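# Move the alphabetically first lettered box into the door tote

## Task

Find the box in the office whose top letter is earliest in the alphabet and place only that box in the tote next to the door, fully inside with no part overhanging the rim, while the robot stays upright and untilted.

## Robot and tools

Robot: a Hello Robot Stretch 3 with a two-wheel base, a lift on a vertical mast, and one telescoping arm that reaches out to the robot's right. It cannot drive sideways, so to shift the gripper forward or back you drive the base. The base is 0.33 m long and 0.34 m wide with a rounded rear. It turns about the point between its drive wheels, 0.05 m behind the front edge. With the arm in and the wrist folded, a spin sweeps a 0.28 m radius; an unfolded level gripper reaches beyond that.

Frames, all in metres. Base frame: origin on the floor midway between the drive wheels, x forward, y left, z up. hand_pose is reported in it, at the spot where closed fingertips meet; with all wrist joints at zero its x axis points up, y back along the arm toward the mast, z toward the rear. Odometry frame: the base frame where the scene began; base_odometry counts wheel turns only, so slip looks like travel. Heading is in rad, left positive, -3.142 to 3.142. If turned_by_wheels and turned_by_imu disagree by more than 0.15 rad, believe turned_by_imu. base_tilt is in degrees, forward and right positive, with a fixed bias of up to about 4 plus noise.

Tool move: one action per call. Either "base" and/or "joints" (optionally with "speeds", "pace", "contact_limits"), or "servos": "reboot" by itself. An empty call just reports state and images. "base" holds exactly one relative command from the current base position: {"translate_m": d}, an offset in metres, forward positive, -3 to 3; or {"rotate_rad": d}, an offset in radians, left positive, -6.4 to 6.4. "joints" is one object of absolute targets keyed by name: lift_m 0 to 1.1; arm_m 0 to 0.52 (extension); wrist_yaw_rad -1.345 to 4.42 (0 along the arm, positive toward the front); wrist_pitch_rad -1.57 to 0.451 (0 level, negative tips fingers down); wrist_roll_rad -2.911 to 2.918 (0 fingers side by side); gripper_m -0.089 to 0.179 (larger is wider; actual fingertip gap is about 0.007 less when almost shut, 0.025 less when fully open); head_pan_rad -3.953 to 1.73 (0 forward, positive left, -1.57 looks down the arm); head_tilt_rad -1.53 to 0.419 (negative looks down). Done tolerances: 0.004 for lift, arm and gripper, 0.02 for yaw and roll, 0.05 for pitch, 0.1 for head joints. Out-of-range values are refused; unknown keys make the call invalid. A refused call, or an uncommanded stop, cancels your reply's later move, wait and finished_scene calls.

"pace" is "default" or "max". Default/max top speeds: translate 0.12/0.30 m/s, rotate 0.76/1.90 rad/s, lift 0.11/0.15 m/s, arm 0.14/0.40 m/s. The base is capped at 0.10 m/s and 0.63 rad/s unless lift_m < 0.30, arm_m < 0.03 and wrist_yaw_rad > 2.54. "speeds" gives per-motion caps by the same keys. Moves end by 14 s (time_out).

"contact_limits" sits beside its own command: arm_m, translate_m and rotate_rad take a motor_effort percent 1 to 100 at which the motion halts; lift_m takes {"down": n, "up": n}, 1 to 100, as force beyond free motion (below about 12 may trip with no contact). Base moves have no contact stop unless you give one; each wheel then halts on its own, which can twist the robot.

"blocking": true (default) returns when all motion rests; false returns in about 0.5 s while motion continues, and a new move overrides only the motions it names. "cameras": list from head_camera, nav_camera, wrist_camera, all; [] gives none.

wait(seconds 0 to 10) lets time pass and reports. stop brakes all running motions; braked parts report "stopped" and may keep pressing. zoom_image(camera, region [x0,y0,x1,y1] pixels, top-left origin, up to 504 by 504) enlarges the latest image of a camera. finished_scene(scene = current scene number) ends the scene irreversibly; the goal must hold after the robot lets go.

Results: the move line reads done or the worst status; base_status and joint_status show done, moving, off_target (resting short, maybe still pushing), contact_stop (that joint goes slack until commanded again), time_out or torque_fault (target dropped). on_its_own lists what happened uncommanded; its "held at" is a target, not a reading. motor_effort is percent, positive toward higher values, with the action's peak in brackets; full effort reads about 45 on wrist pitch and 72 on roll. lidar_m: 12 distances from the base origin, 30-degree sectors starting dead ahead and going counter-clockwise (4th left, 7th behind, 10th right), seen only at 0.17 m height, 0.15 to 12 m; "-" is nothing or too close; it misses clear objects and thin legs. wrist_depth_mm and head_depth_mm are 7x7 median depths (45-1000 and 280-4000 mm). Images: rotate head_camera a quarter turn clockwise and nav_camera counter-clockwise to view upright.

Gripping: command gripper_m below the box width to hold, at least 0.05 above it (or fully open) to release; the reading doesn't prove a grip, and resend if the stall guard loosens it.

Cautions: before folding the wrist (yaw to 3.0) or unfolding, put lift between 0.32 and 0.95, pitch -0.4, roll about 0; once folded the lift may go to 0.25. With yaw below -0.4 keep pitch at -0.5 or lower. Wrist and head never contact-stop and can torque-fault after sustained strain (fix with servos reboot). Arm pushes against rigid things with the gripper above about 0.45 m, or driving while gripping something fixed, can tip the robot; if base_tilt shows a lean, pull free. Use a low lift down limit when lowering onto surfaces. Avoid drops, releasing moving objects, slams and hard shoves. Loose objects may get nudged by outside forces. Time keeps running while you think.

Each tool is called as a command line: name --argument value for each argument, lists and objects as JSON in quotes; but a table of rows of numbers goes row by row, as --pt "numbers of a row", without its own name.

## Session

move --joints '{"head_pan_rad": 0.0, "head_tilt_rad": -0.35}' --pace "max"

move --joints '{"head_pan_rad": -1.57, "head_tilt_rad": -0.35}' --pace "max"

move --joints '{"head_pan_rad": 1.57, "head_tilt_rad": -0.35}' --pace "max"

move --joints '{"head_pan_rad": -3.14, "head_tilt_rad": -0.35}' --pace "max"

Scene clock: 0.73 s.
move: done
base_odometry: x=+0.000 y=+0.000 heading=+0.000
turned_by_wheels: +0.000
turned_by_imu: +0.000
base_tilt: forward=+0.9 right=+0.0
lidar_m: 1.39 2.07 1.11 0.87 0.86 0.91 1.36 1.07 1.14 0.89 0.88 0.94
head_depth_mm: 1245 1281 1315 1359 1398 1448 1434 / 1434 1491 1542 1614 1649 1706 1514 / 1737 1818 1863 1967 2059 1871 1513 / 1921 2045 2180 2295 2378 1857 1492 / 1856 1972 2103 2237 2331 1796 1498 / 1781 1881 2013 2148 2239 1788 1486 / 1733 1835 1940 2052 2200 1858 1490
base_status: not commanded
joint_positions: lift_m=+0.410 arm_m=+0.002 wrist_yaw_rad=+2.888 wrist_pitch_rad=-0.323 wrist_roll_rad=+0.000 gripper_m=+0.037 head_pan_rad=+0.000 head_tilt_rad=-0.348
joint_status: all done
measured_speeds: all 0
motor_effort: left_wheel=-0.2(0.5) right_wheel=+1.6(2.4) lift_m=+26.0(26.5) arm_m=-10.0(10.3) wrist_yaw_rad=+0.3(1.3) wrist_pitch_rad=+2.8(3.1) wrist_roll_rad=+0.8(1.1) gripper_m=-0.1(1.0) head_pan_rad=+0.0(1.4) head_tilt_rad=-1.3(2.2)
hand_pose: x=+0.0377 y=+0.0812 z=+0.4448 quat_wxyz=(+0.201, +0.706, +0.025, +0.678) (m; base frame)
wrist_depth_mm: - 712 - - - - - / 133 744 - - - - - / 140 174 - - - - - / 149 167 - - - - - / 161 172 963 939 937 914 929 / 711 183 128 694 723 745 751 / 636 193 606 623 587 631 626
pictures: head_camera (sideways), nav_camera (sideways), wrist_camera
Images, in order (width x height): head_camera 896x504, nav_camera 672x504, wrist_camera 644x364.

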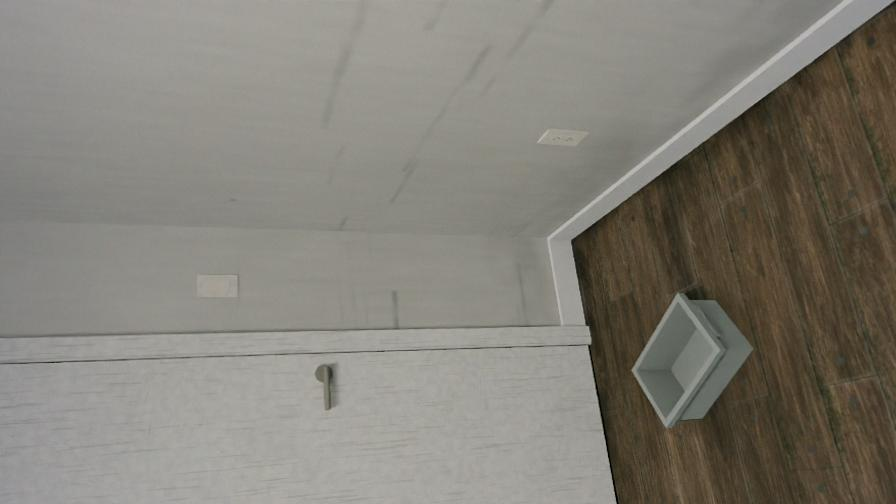

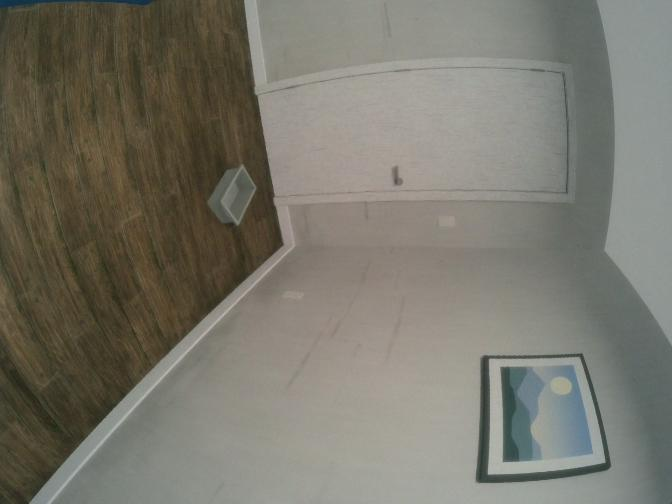

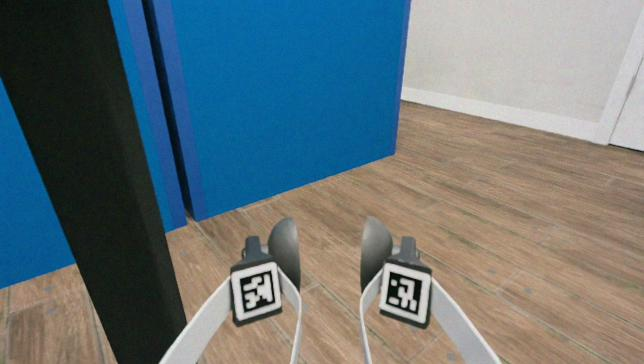

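Scene clock: 1.77 s.
move: done
base_odometry: x=+0.000 y=+0.000 heading=+0.000
turned_by_wheels: +0.000
turned_by_imu: +0.000
base_tilt: forward=+0.9 right=-0.1
lidar_m: 1.39 2.06 1.11 0.87 0.86 0.91 1.35 1.07 1.14 0.89 0.88 0.94
head_depth_mm: 907 965 1043 1128 1222 1351 1446 / 866 930 989 1068 1166 1277 1395 / 829 885 943 1020 1103 1195 1318 / 800 851 902 973 1046 1138 1232 / 771 818 871 931 1000 1077 1170 / 743 785 835 888 951 1029 1103 / 719 759 804 855 913 975 1048
base_status: not commanded
joint_positions: lift_m=+0.410 arm_m=+0.002 wrist_yaw_rad=+2.888 wrist_pitch_rad=-0.323 wrist_roll_rad=+0.000 gripper_m=+0.037 head_pan_rad=-1.605 head_tilt_rad=-0.349
joint_status: all done
measured_speeds: all 0
motor_effort: left_wheel=-0.2(0.4) right_wheel=+1.9(2.6) lift_m=+26.2(26.6) arm_m=-12.8(12.8) wrist_yaw_rad=+0.5(1.1) wrist_pitch_rad=+2.6(3.2) wrist_roll_rad=+1.1(1.1) gripper_m=+0.5(1.4) head_pan_rad=+0.5(4.6) head_tilt_rad=-1.3(6.9)
hand_pose: x=+0.0377 y=+0.0812 z=+0.4448 quat_wxyz=(+0.201, +0.706, +0.025, +0.678) (m; base frame)
wrist_depth_mm: - 714 - - - - - / 133 738 - - - - - / 140 174 - - - - - / 149 167 - - - - - / 161 171 967 909 917 924 923 / 717 182 128 690 716 748 745 / 612 192 610 615 587 624 628
pictures: head_camera (sideways), nav_camera (sideways), wrist_camera
Images, in order (width x height): head_camera 896x504, nav_camera 672x504, wrist_camera 644x364.

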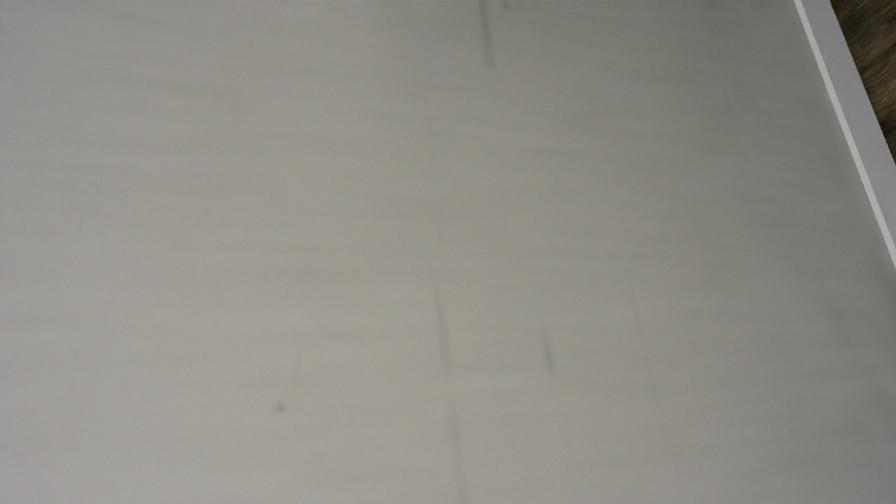

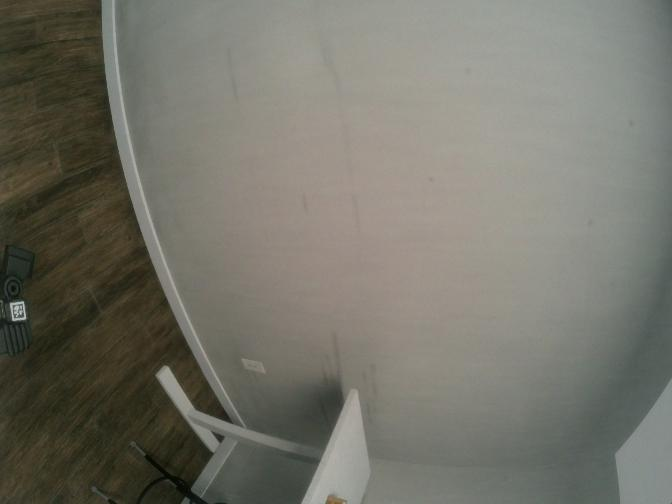

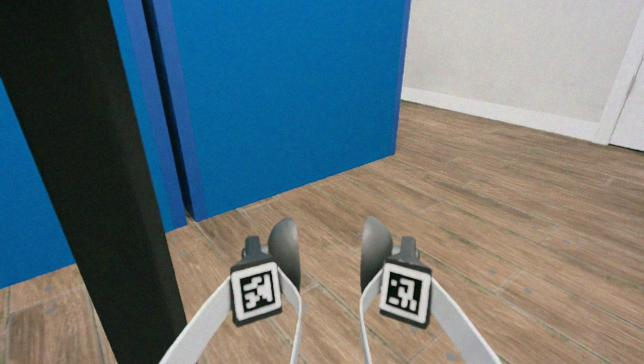

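Scene clock: 4.47 s.
move: done
base_odometry: x=+0.000 y=+0.000 heading=+0.000
turned_by_wheels: +0.000
turned_by_imu: +0.000
base_tilt: forward=+0.8 right=-0.1
lidar_m: 1.39 2.07 1.11 0.87 0.86 0.91 1.35 1.08 1.14 0.89 0.88 0.94
head_depth_mm: 851 912 975 1061 1154 1259 1392 / 819 877 938 1010 1103 1194 1315 / 794 845 903 967 1046 1140 1245 / 768 814 868 932 999 1089 1181 / 750 793 851 913 966 1055 1137 / 723 761 811 864 920 993 1072 / 697 739 784 829 886 952 1023
base_status: not commanded
joint_positions: lift_m=+0.410 arm_m=+0.002 wrist_yaw_rad=+2.888 wrist_pitch_rad=-0.323 wrist_roll_rad=+0.000 gripper_m=+0.037 head_pan_rad=+1.586 head_tilt_rad=-0.350
joint_status: all done
measured_speeds: translate_m=+0.000 rotate_rad=+0.000 lift_m=+0.000 arm_m=+0.000 wrist_yaw_rad=+0.000 wrist_pitch_rad=+0.000 wrist_roll_rad=+0.000 head_pan_rad=-0.024 head_tilt_rad=+0.000
motor_effort: left_wheel=-0.1(0.5) right_wheel=+1.9(2.5) lift_m=+26.8(27.2) arm_m=-20.9(20.9) wrist_yaw_rad=+0.7(1.4) wrist_pitch_rad=+3.0(3.1) wrist_roll_rad=+1.0(1.0) gripper_m=+0.0(1.2) head_pan_rad=-2.9(4.7) head_tilt_rad=-1.2(3.8)
hand_pose: x=+0.0377 y=+0.0812 z=+0.4448 quat_wxyz=(+0.201, +0.706, +0.025, +0.678) (m; base frame)
wrist_depth_mm: - 712 - - - - - / 134 734 - - - - - / 141 175 - - - - - / 149 167 - - - - - / 160 172 973 924 939 915 928 / 719 184 127 697 730 742 757 / 628 193 613 631 598 623 629
pictures: head_camera (sideways), nav_camera (sideways), wrist_camera
Images, in order (width x height): head_camera 896x504, nav_camera 672x504, wrist_camera 644x364.

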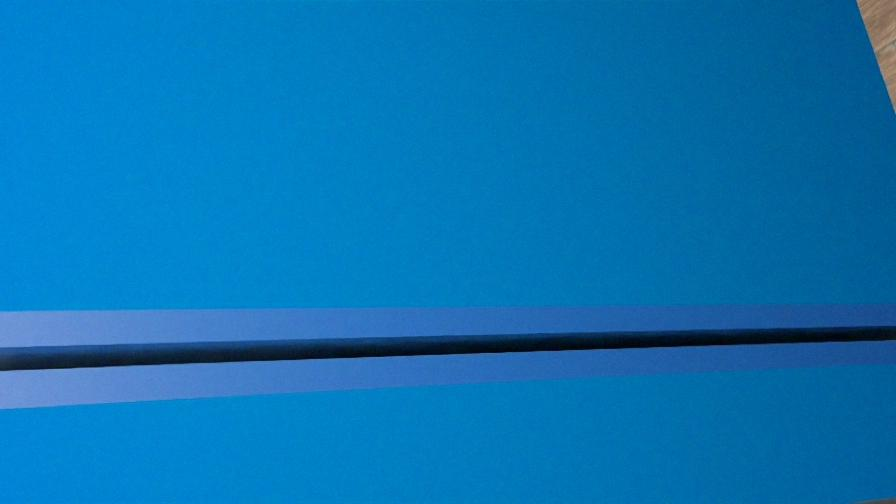

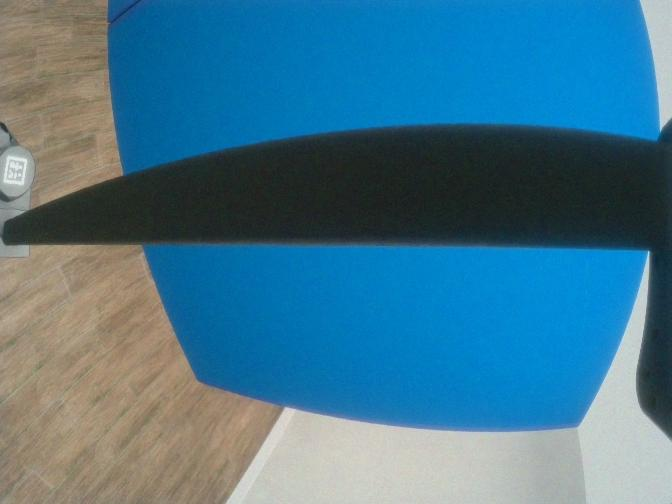

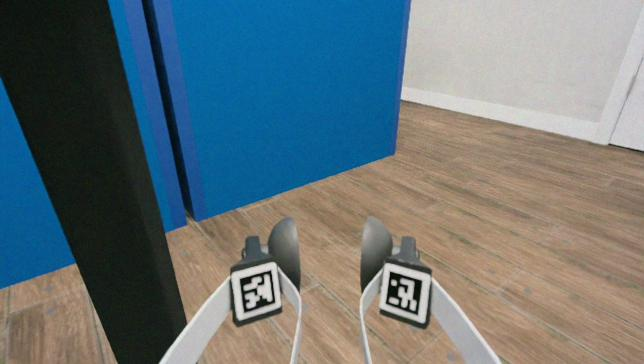

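Scene clock: 7.97 s.
move: done
base_odometry: x=+0.000 y=+0.000 heading=+0.000
turned_by_wheels: +0.000
turned_by_imu: +0.001
base_tilt: forward=+0.8 right=+0.0
lidar_m: 1.39 2.07 1.10 0.87 0.86 0.92 1.35 1.08 1.14 0.89 0.88 0.94
head_depth_mm: 1195 1232 1262 1274 1345 1395 1428 / 1391 1424 1473 1298 1595 1664 1520 / 1593 1676 1699 1291 1834 1828 1467 / 1549 1649 1735 1180 1996 1807 1499 / 1497 1594 1667 1170 1943 1866 1509 / 1453 1541 1607 1074 1867 1866 1508 / 1404 1481 1547 1056 1731 1668 1446
base_status: not commanded
joint_positions: lift_m=+0.410 arm_m=+0.002 wrist_yaw_rad=+2.888 wrist_pitch_rad=-0.323 wrist_roll_rad=+0.000 gripper_m=+0.037 head_pan_rad=-3.156 head_tilt_rad=-0.350
joint_status: all done
measured_speeds: translate_m=+0.000 rotate_rad=+0.000 lift_m=+0.000 arm_m=+0.000 wrist_yaw_rad=+0.000 wrist_pitch_rad=+0.000 wrist_roll_rad=+0.000 head_pan_rad=+0.024 head_tilt_rad=+0.000
motor_effort: left_wheel=-0.4(0.5) right_wheel=+2.0(2.7) lift_m=+27.6(27.9) arm_m=-23.5(23.9) wrist_yaw_rad=+1.0(1.3) wrist_pitch_rad=+2.7(3.2) wrist_roll_rad=+0.5(1.1) gripper_m=-0.5(1.6) head_pan_rad=+3.0(4.8) head_tilt_rad=-2.0(4.4)
hand_pose: x=+0.0377 y=+0.0812 z=+0.4448 quat_wxyz=(+0.201, +0.706, +0.025, +0.678) (m; base frame)
wrist_depth_mm: - 707 - - - - - / 133 753 - - - - - / 140 174 - - - - - / 150 168 - - - - - / 160 172 946 927 933 919 938 / 708 182 127 700 715 750 747 / 628 192 616 630 583 628 624
pictures: head_camera (sideways), nav_camera (sideways), wrist_camera
Images, in order (width x height): head_camera 896x504, nav_camera 672x504, wrist_camera 644x364.

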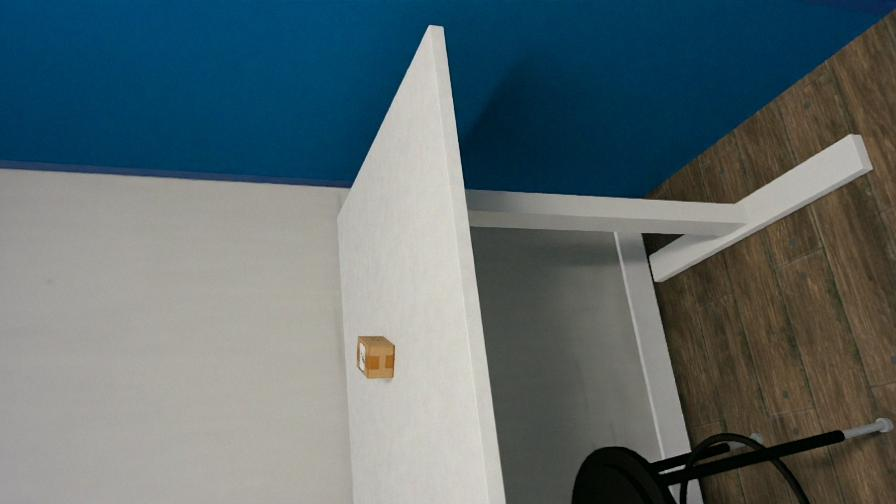

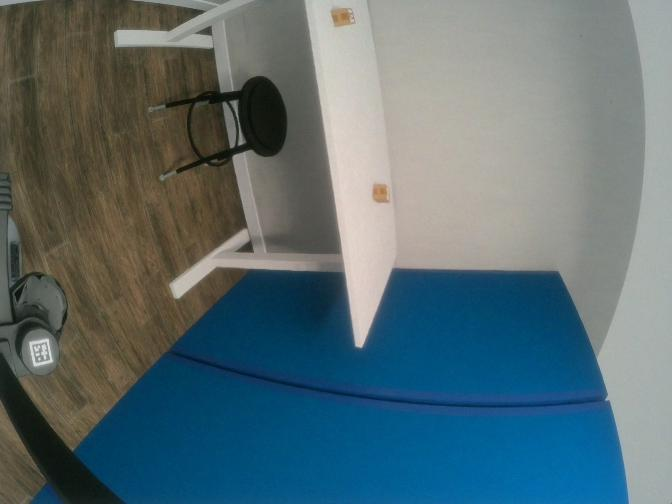

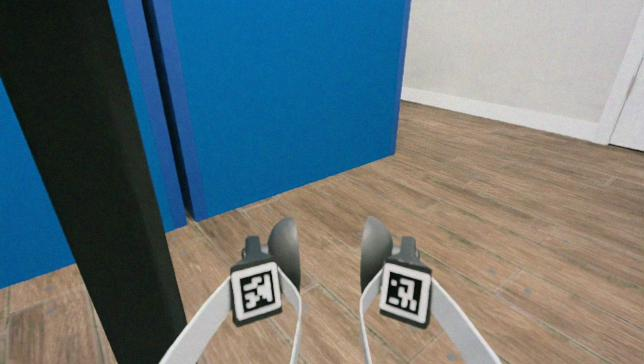

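zoom_image --camera "head_camera" --region '[340, 325, 410, 390]'

move --joints '{"head_pan_rad": -2.7, "head_tilt_rad": -0.35}' --pace "max" --cameras '["head_camera"]'

move --joints '{"head_pan_rad": 0.6, "head_tilt_rad": -0.3}' --pace "max" --cameras '["nav_camera", "head_camera"]'

Scaled by 7.200 from the camera's 896x504 image, which has a finer 1280x720 frame.

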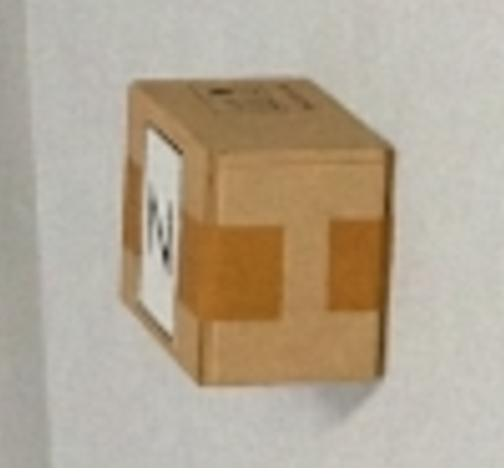

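Scene clock: 17.37 s.
move: done
base_odometry: x=+0.000 y=+0.000 heading=+0.000
turned_by_wheels: +0.000
turned_by_imu: +0.001
base_tilt: forward=+1.0 right=-0.2
lidar_m: 1.38 2.07 1.11 0.87 0.86 0.91 1.35 1.08 1.14 0.89 0.88 0.94
head_depth_mm: 1413 1491 1582 1027 1832 1887 1513 / 1438 1500 1591 1096 1859 1863 1508 / 1450 1524 1594 1099 1529 1745 1462 / 1454 1525 1611 1089 1425 1792 1499 / 1470 1546 1620 1081 1866 1764 1508 / 1469 1555 1645 1075 1927 1875 1497 / 1483 1577 1670 1149 1924 1672 1504
base_status: not commanded
joint_positions: lift_m=+0.410 arm_m=+0.002 wrist_yaw_rad=+2.888 wrist_pitch_rad=-0.323 wrist_roll_rad=+0.000 gripper_m=+0.037 head_pan_rad=-2.689 head_tilt_rad=-0.350
joint_status: all done
measured_speeds: all 0
motor_effort: left_wheel=-0.5(0.5) right_wheel=+2.4(2.4) lift_m=+28.2(28.6) arm_m=-23.1(23.4) wrist_yaw_rad=+0.5(1.3) wrist_pitch_rad=+2.6(3.0) wrist_roll_rad=+0.8(1.0) gripper_m=-0.8(1.2) head_pan_rad=+1.7(4.9) head_tilt_rad=-0.9(2.2)
hand_pose: x=+0.0377 y=+0.0812 z=+0.4448 quat_wxyz=(+0.201, +0.706, +0.025, +0.678) (m; base frame)
wrist_depth_mm: - 717 - - - - - / 133 734 - - - - - / 140 175 - - - - - / 149 168 - - - - - / 160 170 968 906 918 913 957 / 718 182 128 694 739 740 751 / 625 194 602 622 590 634 623
pictures: head_camera (sideways)
Images, in order (width x height): head_camera 896x504.

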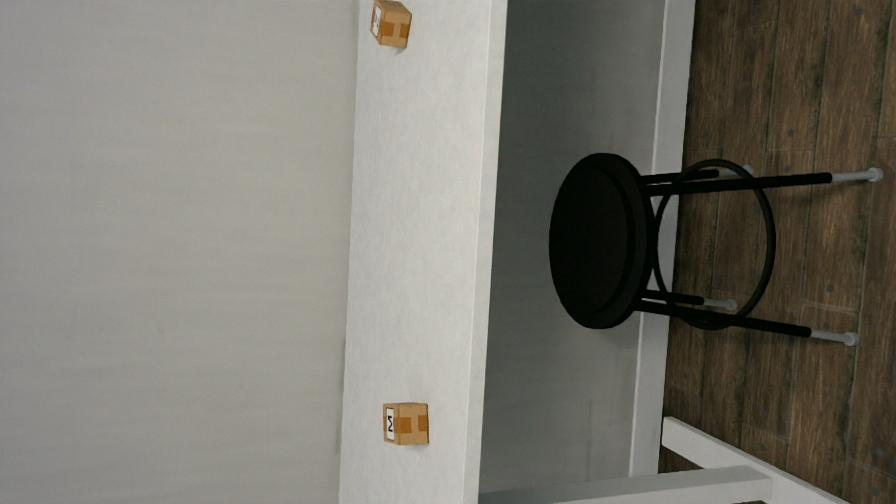

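Scene clock: 20.33 s.
move: done
base_odometry: x=+0.000 y=+0.000 heading=+0.000
turned_by_wheels: +0.000
turned_by_imu: +0.000
base_tilt: forward=+1.0 right=+0.0
lidar_m: 1.38 2.07 1.11 0.87 0.86 0.91 1.35 1.08 1.13 0.89 0.88 0.94
head_depth_mm: 1742 1837 1909 2003 2139 2023 1594 / 1770 1861 1951 2067 2186 2005 1585 / 1843 1916 2020 2119 2269 1983 1570 / 1879 1974 2059 2212 2316 1983 1565 / 1934 2046 2121 2302 2351 1977 1566 / 1988 2097 2191 2304 2456 1971 1583 / 2015 2173 2249 2437 2515 1968 1568
base_status: not commanded
joint_positions: lift_m=+0.410 arm_m=+0.002 wrist_yaw_rad=+2.888 wrist_pitch_rad=-0.323 wrist_roll_rad=+0.000 gripper_m=+0.037 head_pan_rad=+0.616 head_tilt_rad=-0.301
joint_status: all done
measured_speeds: translate_m=+0.000 rotate_rad=+0.000 lift_m=+0.000 arm_m=+0.000 wrist_yaw_rad=+0.000 wrist_pitch_rad=+0.000 wrist_roll_rad=+0.000 head_pan_rad=-0.024 head_tilt_rad=+0.000
motor_effort: left_wheel=-0.2(0.5) right_wheel=+2.2(2.7) lift_m=+28.9(29.1) arm_m=-22.9(23.3) wrist_yaw_rad=+0.7(1.3) wrist_pitch_rad=+2.7(3.1) wrist_roll_rad=+0.9(1.1) gripper_m=+0.6(1.5) head_pan_rad=-2.9(5.5) head_tilt_rad=+3.3(7.2)
hand_pose: x=+0.0377 y=+0.0812 z=+0.4448 quat_wxyz=(+0.201, +0.706, +0.025, +0.678) (m; base frame)
wrist_depth_mm: - 709 - - - - - / 133 752 - - - - - / 140 175 - - - - - / 149 167 - - - - - / 161 172 968 922 897 916 927 / 692 182 128 686 720 740 752 / 635 193 615 634 590 630 625
pictures: head_camera (sideways), nav_camera (sideways)
Images, in order (width x height): head_camera 896x504, nav_camera 672x504.

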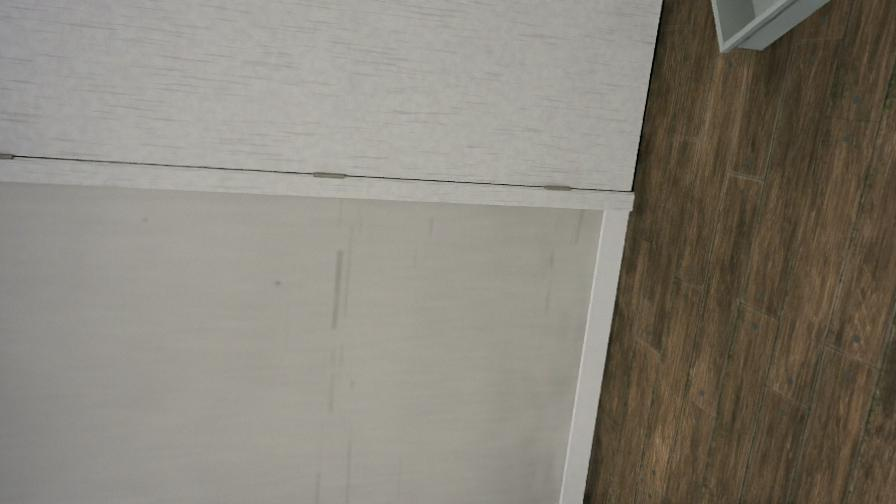

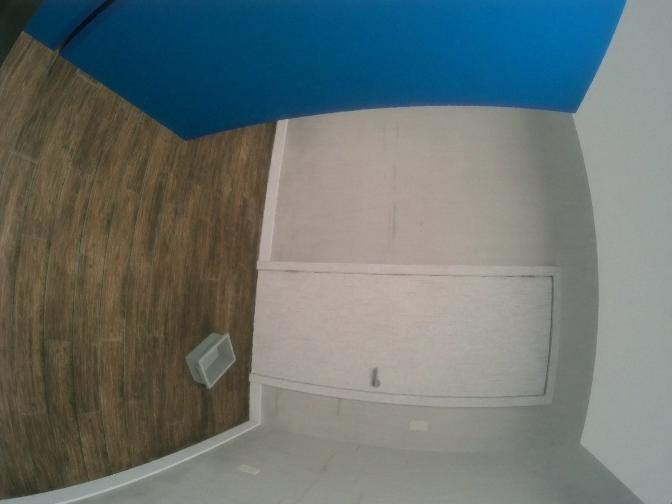

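move --base '{"rotate_rad": 0.75}' --joints '{"lift_m": 0.28, "wrist_pitch_rad": -0.45, "wrist_yaw_rad": 3.0, "head_pan_rad": 0.9, "head_tilt_rad": -0.3}' --pace "max" --cameras '["nav_camera"]'

move --base '{"translate_m": 1.5}' --pace "max" --contact_limits '{"translate_m": 50}' --cameras '["nav_camera"]'

Scene clock: 59.90 s.
move: done
base_odometry: x=+0.000 y=+0.000 heading=+0.750
turned_by_wheels: +0.750
turned_by_imu: +0.747
base_tilt: forward=+1.0 right=-0.1
lidar_m: 2.08 0.96 0.85 0.86 1.02 1.08 1.11 0.99 0.88 0.88 1.05 1.95
head_depth_mm: 820 871 928 990 1057 1144 1236 / 794 840 893 955 1017 1099 1182 / 778 816 866 918 987 1055 1135 / 753 790 840 889 950 1013 1088 / 735 775 816 862 922 983 1050 / 714 748 791 837 887 942 1004 / 697 728 772 810 861 909 969
base_status: done
joint_positions: lift_m=+0.280 arm_m=+0.002 wrist_yaw_rad=+2.997 wrist_pitch_rad=-0.466 wrist_roll_rad=+0.000 gripper_m=+0.037 head_pan_rad=+0.900 head_tilt_rad=-0.299
joint_status: all done
measured_speeds: all 0
motor_effort: left_wheel=-8.3(16.0) right_wheel=+8.1(15.0) lift_m=+21.8(27.8) arm_m=-22.7(23.6) wrist_yaw_rad=+3.2(7.7) wrist_pitch_rad=+2.7(5.4) wrist_roll_rad=+0.8(1.1) gripper_m=-0.2(1.2) head_pan_rad=+2.5(4.4) head_tilt_rad=+2.3(6.2)
hand_pose: x=+0.0102 y=+0.0691 z=+0.2821 quat_wxyz=(+0.213, +0.698, +0.113, +0.675) (m; base frame)
wrist_depth_mm: - 137 - - 775 745 - / - 147 - - 837 826 - / 904 159 869 851 871 850 - / 705 180 645 696 711 696 701 / 576 536 207 586 578 574 578 / 493 492 128 284 474 488 488 / 265 267 253 259 411 423 427
pictures: nav_camera (sideways)
Images, in order (width x height): nav_camera 672x504.

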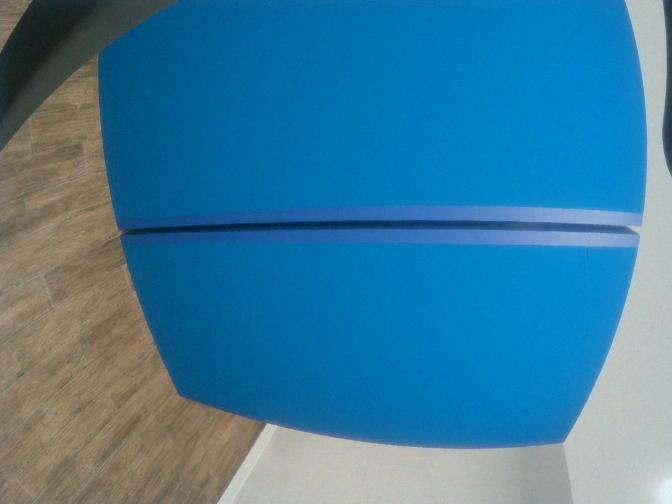

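Scene clock: 66.30 s.
move: done
base_odometry: x=+1.098 y=+1.022 heading=+0.750
turned_by_wheels: +0.000
turned_by_imu: +0.000
base_tilt: forward=+0.9 right=-0.1
lidar_m: 0.68 0.81 1.50 0.53 0.49 0.87 2.48 1.50 1.34 1.18 0.74 0.65
head_depth_mm: 1053 1071 1094 1120 1143 1164 1197 / 1256 1281 1308 1350 1383 1423 1460 / 1536 1594 1609 1677 1768 1792 1573 / 2017 2099 2180 2314 2367 1992 1571 / 2945 3102 3347 3467 2718 1984 1574 / 2962 3185 3318 3417 2697 1972 1567 / 2929 3000 3179 3392 2685 1973 1565
base_status: done
joint_positions: lift_m=+0.280 arm_m=+0.002 wrist_yaw_rad=+2.998 wrist_pitch_rad=-0.466 wrist_roll_rad=+0.000 gripper_m=+0.037 head_pan_rad=+0.900 head_tilt_rad=-0.299
joint_status: not commanded
measured_speeds: all 0
motor_effort: left_wheel=+4.7(13.5) right_wheel=+2.3(17.3) lift_m=+26.6(26.6) arm_m=-18.4(23.3) wrist_yaw_rad=+2.7(3.4) wrist_pitch_rad=+2.6(3.2) wrist_roll_rad=+0.8(1.1) gripper_m=-0.4(1.6) head_pan_rad=+2.1(4.0) head_tilt_rad=+2.1(4.0)
contact_limits: translate_m 50 (maximum 100)
hand_pose: x=+0.0101 y=+0.0692 z=+0.2821 quat_wxyz=(+0.213, +0.698, +0.113, +0.675) (m; base frame)
wrist_depth_mm: - 136 529 - - - - / - 147 - - - - - / - 160 185 921 928 895 846 / - 178 653 714 691 717 721 / 579 536 208 575 579 574 579 / 494 491 129 283 472 485 483 / 269 265 254 258 413 420 422
pictures: nav_camera (sideways)
Images, in order (width x height): nav_camera 672x504.

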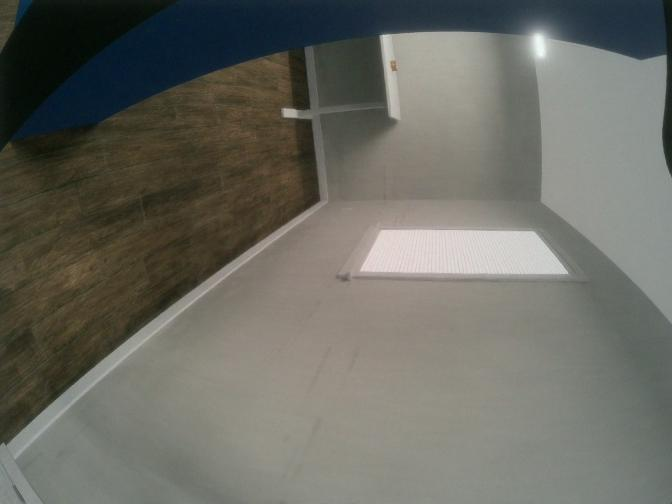

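move --base '{"rotate_rad": 1.25}' --joints '{"head_pan_rad": 0.0, "head_tilt_rad": -0.35}' --pace "max" --cameras '["nav_camera", "head_camera"]'

move --base '{"translate_m": 0.6}' --joints '{"head_pan_rad": 0.6, "head_tilt_rad": -0.35}' --pace "max" --contact_limits '{"translate_m": 50}' --cameras '["nav_camera"]'

Scene clock: 71.77 s.
move: done
base_odometry: x=+1.098 y=+1.022 heading=+1.999
turned_by_wheels: +1.250
turned_by_imu: +1.245
base_tilt: forward=+0.9 right=-0.2
lidar_m: 2.44 0.48 0.54 1.42 1.94 1.40 1.34 0.95 0.68 0.66 0.70 0.94
head_depth_mm: 2498 2434 2382 2354 2250 1878 1510 / 2963 3151 3345 3270 2502 1866 1501 / 2998 3158 3348 3439 2452 1872 1498 / 2957 3157 3368 3498 2473 1874 1518 / 2977 3213 3366 3449 2447 1848 1503 / 3028 3206 3443 3533 2483 1868 1497 / 3028 3135 3218 3010 881 905 928
base_status: done
joint_positions: lift_m=+0.280 arm_m=+0.002 wrist_yaw_rad=+2.998 wrist_pitch_rad=-0.466 wrist_roll_rad=+0.000 gripper_m=+0.037 head_pan_rad=-0.012 head_tilt_rad=-0.349
joint_status: all done
measured_speeds: all 0
motor_effort: left_wheel=-8.2(18.1) right_wheel=+10.6(16.5) lift_m=+29.9(29.9) arm_m=-23.4(23.5) wrist_yaw_rad=+2.8(3.2) wrist_pitch_rad=+2.6(3.0) wrist_roll_rad=+0.7(1.1) gripper_m=-0.4(1.1) head_pan_rad=+2.1(5.3) head_tilt_rad=-2.2(3.0)
hand_pose: x=+0.0101 y=+0.0692 z=+0.2821 quat_wxyz=(+0.213, +0.698, +0.113, +0.675) (m; base frame)
wrist_depth_mm: - 137 - - - - 394 / - 147 - - - - 399 / 909 159 863 900 862 - 432 / 700 180 656 700 715 515 468 / 577 537 207 594 581 552 531 / 495 488 129 281 476 486 485 / 266 267 252 259 412 421 418
pictures: head_camera (sideways), nav_camera (sideways)
Images, in order (width x height): head_camera 896x504, nav_camera 672x504.

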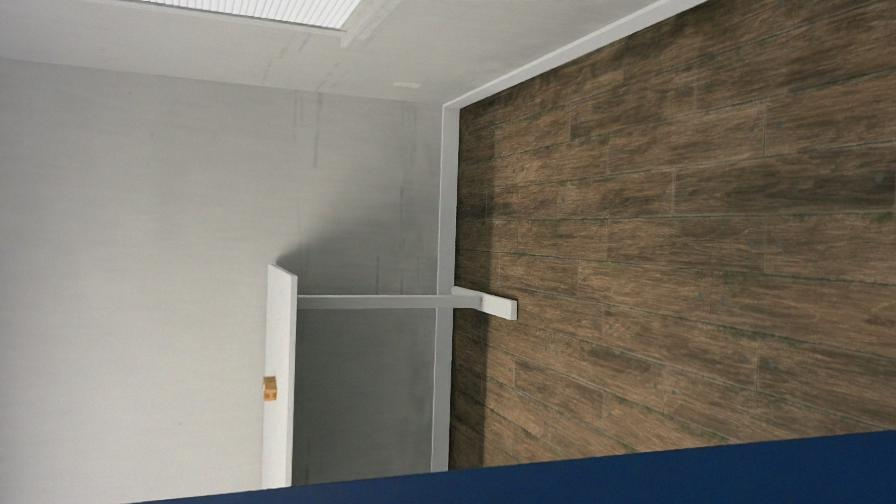

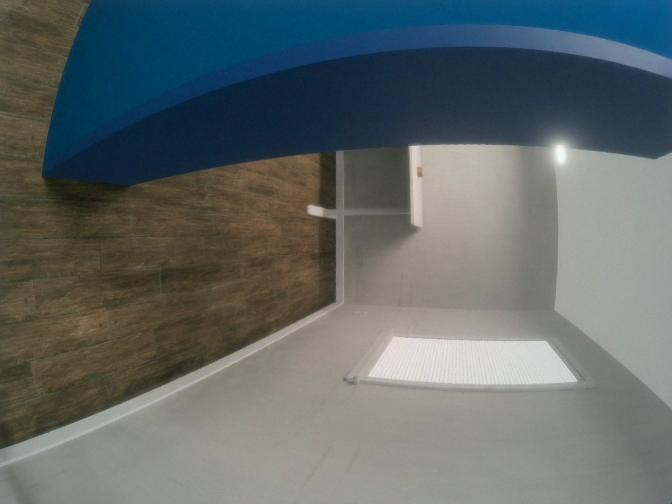

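Scene clock: 75.10 s.
move: done
base_odometry: x=+0.849 y=+1.568 heading=+1.999
turned_by_wheels: +0.000
turned_by_imu: -0.001
base_tilt: forward=+1.1 right=+0.0
lidar_m: 2.38 2.83 0.31 0.30 0.31 2.02 1.94 0.95 0.69 0.66 0.69 0.93
head_depth_mm: 2576 2683 2747 2960 2504 1886 1516 / 2692 2888 2951 3116 2533 1876 1497 / 2869 3108 3031 3250 2462 1865 1505 / 3099 3278 3418 3500 2498 1887 1497 / 3323 3502 3791 3606 2449 1871 1495 / 3545 3748 - 3672 2466 1870 1464 / 3312 3434 325 342 362 381 406
base_status: done
joint_positions: lift_m=+0.280 arm_m=+0.002 wrist_yaw_rad=+2.998 wrist_pitch_rad=-0.466 wrist_roll_rad=+0.000 gripper_m=+0.037 head_pan_rad=+0.603 head_tilt_rad=-0.350
joint_status: all done
measured_speeds: all 0
motor_effort: left_wheel=+3.1(11.8) right_wheel=+2.5(18.2) lift_m=+28.3(30.0) arm_m=-22.5(23.6) wrist_yaw_rad=+2.5(3.2) wrist_pitch_rad=+2.8(3.2) wrist_roll_rad=+0.8(1.1) gripper_m=+0.1(1.2) head_pan_rad=-2.6(6.2) head_tilt_rad=-1.2(3.8)
contact_limits: translate_m 50 (maximum 100)
hand_pose: x=+0.0101 y=+0.0692 z=+0.2821 quat_wxyz=(+0.213, +0.698, +0.113, +0.675) (m; base frame)
wrist_depth_mm: 280 137 297 314 324 342 - / - 147 325 341 353 - - / 847 160 354 369 395 869 930 / 703 181 379 409 438 702 691 / 576 412 204 442 467 580 584 / 488 475 129 283 475 492 483 / 265 268 253 259 414 426 423
pictures: nav_camera (sideways)
Images, in order (width x height): nav_camera 672x504.

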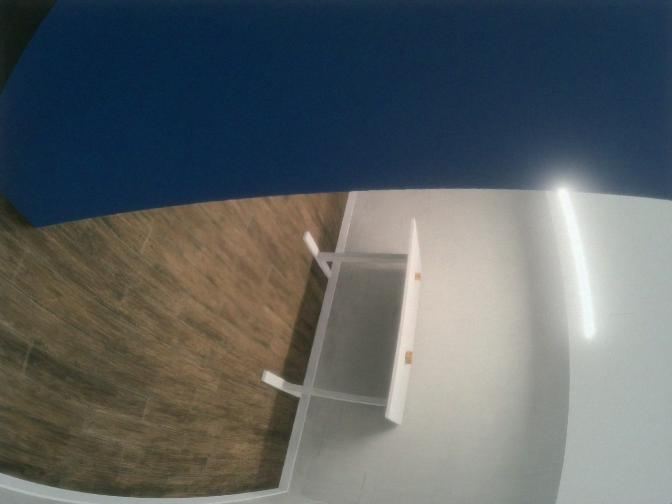

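move --base '{"translate_m": 0.6}' --joints '{"head_pan_rad": 1.2, "head_tilt_rad": -0.35}' --pace "max" --contact_limits '{"translate_m": 50}' --cameras '["nav_camera"]'

Scene clock: 81.10 s.
move: done
base_odometry: x=+0.599 y=+2.114 heading=+1.999
turned_by_wheels: +0.000
turned_by_imu: +0.000
base_tilt: forward=+1.0 right=-0.1
lidar_m: 1.79 2.30 2.91 2.16 1.16 0.46 2.53 0.94 0.68 0.65 0.67 0.91
head_depth_mm: 3190 3317 3467 3563 2518 1893 1505 / 3084 3278 3432 3743 2508 1874 1514 / 2937 3130 3262 3469 2457 1876 1506 / 2844 2987 3172 3368 2497 1856 1492 / 2745 2941 3023 3268 2443 1837 1495 / 2658 2822 3003 3175 2426 1854 1498 / 2579 2768 2884 3100 2447 1848 1492
base_status: done
joint_positions: lift_m=+0.280 arm_m=+0.002 wrist_yaw_rad=+2.998 wrist_pitch_rad=-0.466 wrist_roll_rad=+0.000 gripper_m=+0.037 head_pan_rad=+1.204 head_tilt_rad=-0.350
joint_status: all done
measured_speeds: all 0
motor_effort: left_wheel=+5.1(12.3) right_wheel=+0.3(19.0) lift_m=+25.3(26.9) arm_m=-21.5(22.3) wrist_yaw_rad=+2.5(3.1) wrist_pitch_rad=+2.7(3.1) wrist_roll_rad=+0.8(1.1) gripper_m=+0.2(1.3) head_pan_rad=-3.0(4.7) head_tilt_rad=+0.0(4.1)
contact_limits: translate_m 50 (maximum 100)
hand_pose: x=+0.0100 y=+0.0692 z=+0.2821 quat_wxyz=(+0.213, +0.698, +0.114, +0.675) (m; base frame)
wrist_depth_mm: - 137 - - - - - / - 147 - - - - - / - 159 868 904 902 916 890 / - 180 646 717 702 690 707 / 498 536 208 578 576 574 581 / 458 486 129 281 479 484 494 / 264 265 253 259 406 421 423
pictures: nav_camera (sideways)
Images, in order (width x height): nav_camera 672x504.

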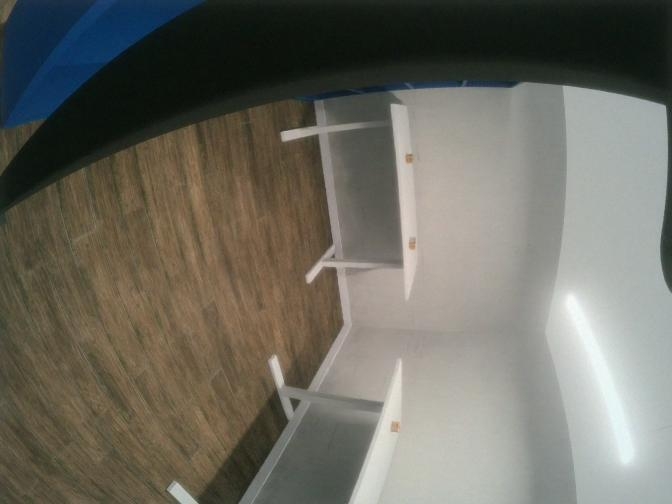

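move --base '{"rotate_rad": 1.24}' --joints '{"head_pan_rad": 0.0, "head_tilt_rad": -0.35}' --pace "max" --cameras '["head_camera"]'

move --base '{"translate_m": 1.4}' --joints '{"head_pan_rad": 0.0, "head_tilt_rad": -0.35}' --pace "max" --contact_limits '{"translate_m": 50}' --cameras '["head_camera"]'

move --joints '{"head_pan_rad": -1.0, "head_tilt_rad": -0.4}' --pace "max" --cameras '["head_camera"]'

Scene clock: 95.00 s.
move: done
base_odometry: x=+0.599 y=+2.114 heading=-3.044
turned_by_wheels: +1.240
turned_by_imu: +1.236
base_tilt: forward=+0.9 right=-0.3
lidar_m: 2.91 1.23 0.46 0.53 1.56 0.81 0.66 0.65 0.72 1.12 1.80 2.36
head_depth_mm: 3161 3344 3556 3417 2512 1898 1500 / 3019 3199 3426 3624 2512 1884 1503 / 2930 3102 3330 3280 2494 1886 1508 / 2885 3047 3185 3315 2487 1856 1490 / 2787 2943 3026 3265 2470 1863 1502 / 2692 2836 2985 3233 2437 1876 1487 / 2601 2761 2884 3100 2466 1847 1481
base_status: done
joint_positions: lift_m=+0.280 arm_m=+0.002 wrist_yaw_rad=+2.998 wrist_pitch_rad=-0.466 wrist_roll_rad=+0.000 gripper_m=+0.037 head_pan_rad=-0.015 head_tilt_rad=-0.350
joint_status: all done
measured_speeds: translate_m=+0.000 rotate_rad=+0.000 lift_m=+0.000 arm_m=+0.000 wrist_yaw_rad=+0.000 wrist_pitch_rad=+0.000 wrist_roll_rad=+0.000 head_pan_rad=+0.024 head_tilt_rad=+0.000
motor_effort: left_wheel=-9.7(16.4) right_wheel=+9.2(17.9) lift_m=+22.6(23.6) arm_m=-23.3(23.6) wrist_yaw_rad=+2.7(3.1) wrist_pitch_rad=+2.6(3.0) wrist_roll_rad=+1.0(1.1) gripper_m=-0.6(1.0) head_pan_rad=+3.5(3.8) head_tilt_rad=-0.8(3.7)
hand_pose: x=+0.0100 y=+0.0692 z=+0.2821 quat_wxyz=(+0.213, +0.698, +0.114, +0.675) (m; base frame)
wrist_depth_mm: - 137 - - 488 - - / - 147 - - 521 - - / 909 159 855 845 531 - 859 / 702 181 655 688 647 708 714 / 575 543 208 578 577 581 577 / 491 482 129 283 471 483 490 / 267 268 253 259 411 426 423
pictures: head_camera (sideways)
Images, in order (width x height): head_camera 896x504.

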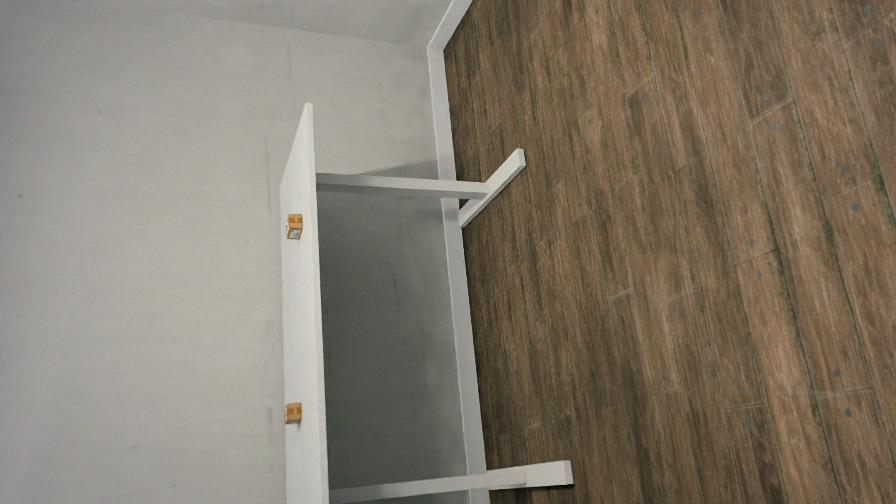

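Scene clock: 101.07 s.
move: done
base_odometry: x=-0.794 y=+1.978 heading=-3.044
turned_by_wheels: +0.000
turned_by_imu: -0.002
base_tilt: forward=+0.9 right=-0.2
lidar_m: 1.52 1.43 1.17 1.30 1.29 1.27 1.96 1.95 1.60 1.63 1.31 1.90
head_depth_mm: 1787 1902 2057 2170 2337 1881 1507 / 1725 1844 1988 1457 2287 1899 1508 / 1683 1795 1866 1337 2133 1794 1504 / 1636 1727 1816 1265 2129 1876 1508 / 1581 1662 1748 1314 2060 1854 1504 / 1548 1639 1713 1200 1989 1860 1502 / 1506 1589 1669 1200 1914 1857 1480
base_status: done
joint_positions: lift_m=+0.280 arm_m=+0.002 wrist_yaw_rad=+2.998 wrist_pitch_rad=-0.466 wrist_roll_rad=+0.000 gripper_m=+0.037 head_pan_rad=+0.000 head_tilt_rad=-0.350
joint_status: all done
measured_speeds: all 0
motor_effort: left_wheel=+4.4(15.7) right_wheel=-0.4(15.2) lift_m=+23.2(23.2) arm_m=-18.5(23.3) wrist_yaw_rad=+2.6(3.1) wrist_pitch_rad=+2.4(3.1) wrist_roll_rad=+0.8(1.2) gripper_m=-0.7(1.2) head_pan_rad=+1.7(4.5) head_tilt_rad=-0.5(1.9)
contact_limits: translate_m 50 (maximum 100)
hand_pose: x=+0.0100 y=+0.0692 z=+0.2821 quat_wxyz=(+0.212, +0.698, +0.114, +0.675) (m; base frame)
wrist_depth_mm: - 137 - - - - - / - 146 - - - - - / - 160 810 893 898 923 917 / 699 180 647 708 712 700 716 / 585 537 208 573 583 586 579 / 490 484 129 283 475 489 490 / 265 267 252 260 409 421 423
pictures: head_camera (sideways)
Images, in order (width x height): head_camera 896x504.

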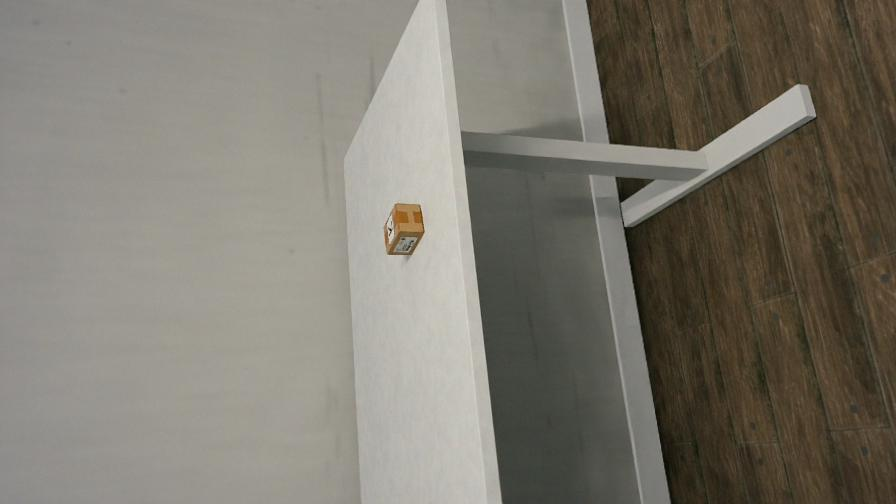

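Scene clock: 102.00 s.
move: done
base_odometry: x=-0.794 y=+1.978 heading=-3.044
turned_by_wheels: +0.000
turned_by_imu: +0.000
base_tilt: forward=+0.9 right=-0.2
lidar_m: 1.52 1.42 1.18 1.30 1.29 1.27 1.96 1.95 1.59 1.63 1.31 1.89
head_depth_mm: 1442 1508 1578 1109 1870 1768 1452 / 1462 1565 1577 1104 1938 1780 1448 / 1496 1597 1564 1471 1994 1759 1455 / 1525 1639 1547 1413 2003 1657 1408 / 1564 1670 1778 1947 2123 1750 1435 / 1605 1727 1854 2005 2145 1746 1430 / 1653 1793 1907 2082 2180 1750 1429
base_status: not commanded
joint_positions: lift_m=+0.280 arm_m=+0.002 wrist_yaw_rad=+2.998 wrist_pitch_rad=-0.466 wrist_roll_rad=+0.000 gripper_m=+0.037 head_pan_rad=-1.018 head_tilt_rad=-0.399
joint_status: all done
measured_speeds: all 0
motor_effort: left_wheel=+4.5(4.9) right_wheel=-0.7(1.1) lift_m=+24.7(24.9) arm_m=-17.8(19.1) wrist_yaw_rad=+2.4(3.2) wrist_pitch_rad=+2.9(2.9) wrist_roll_rad=+0.8(1.1) gripper_m=-0.4(0.9) head_pan_rad=-1.9(4.8) head_tilt_rad=-2.3(5.0)
contact_limits: translate_m 50 (maximum 100)
hand_pose: x=+0.0100 y=+0.0692 z=+0.2821 quat_wxyz=(+0.212, +0.698, +0.114, +0.675) (m; base frame)
wrist_depth_mm: - 137 - - - - - / - 147 - - - - - / - 160 821 895 897 918 903 / 705 181 646 701 711 706 707 / 582 541 208 575 578 581 581 / 486 487 129 284 472 492 493 / 265 266 253 260 412 414 424
pictures: head_camera (sideways)
Images, in order (width x height): head_camera 896x504.

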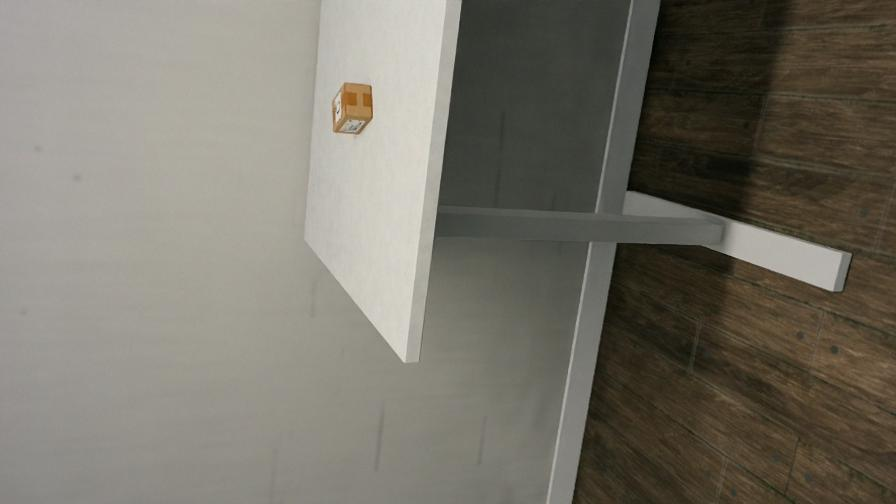

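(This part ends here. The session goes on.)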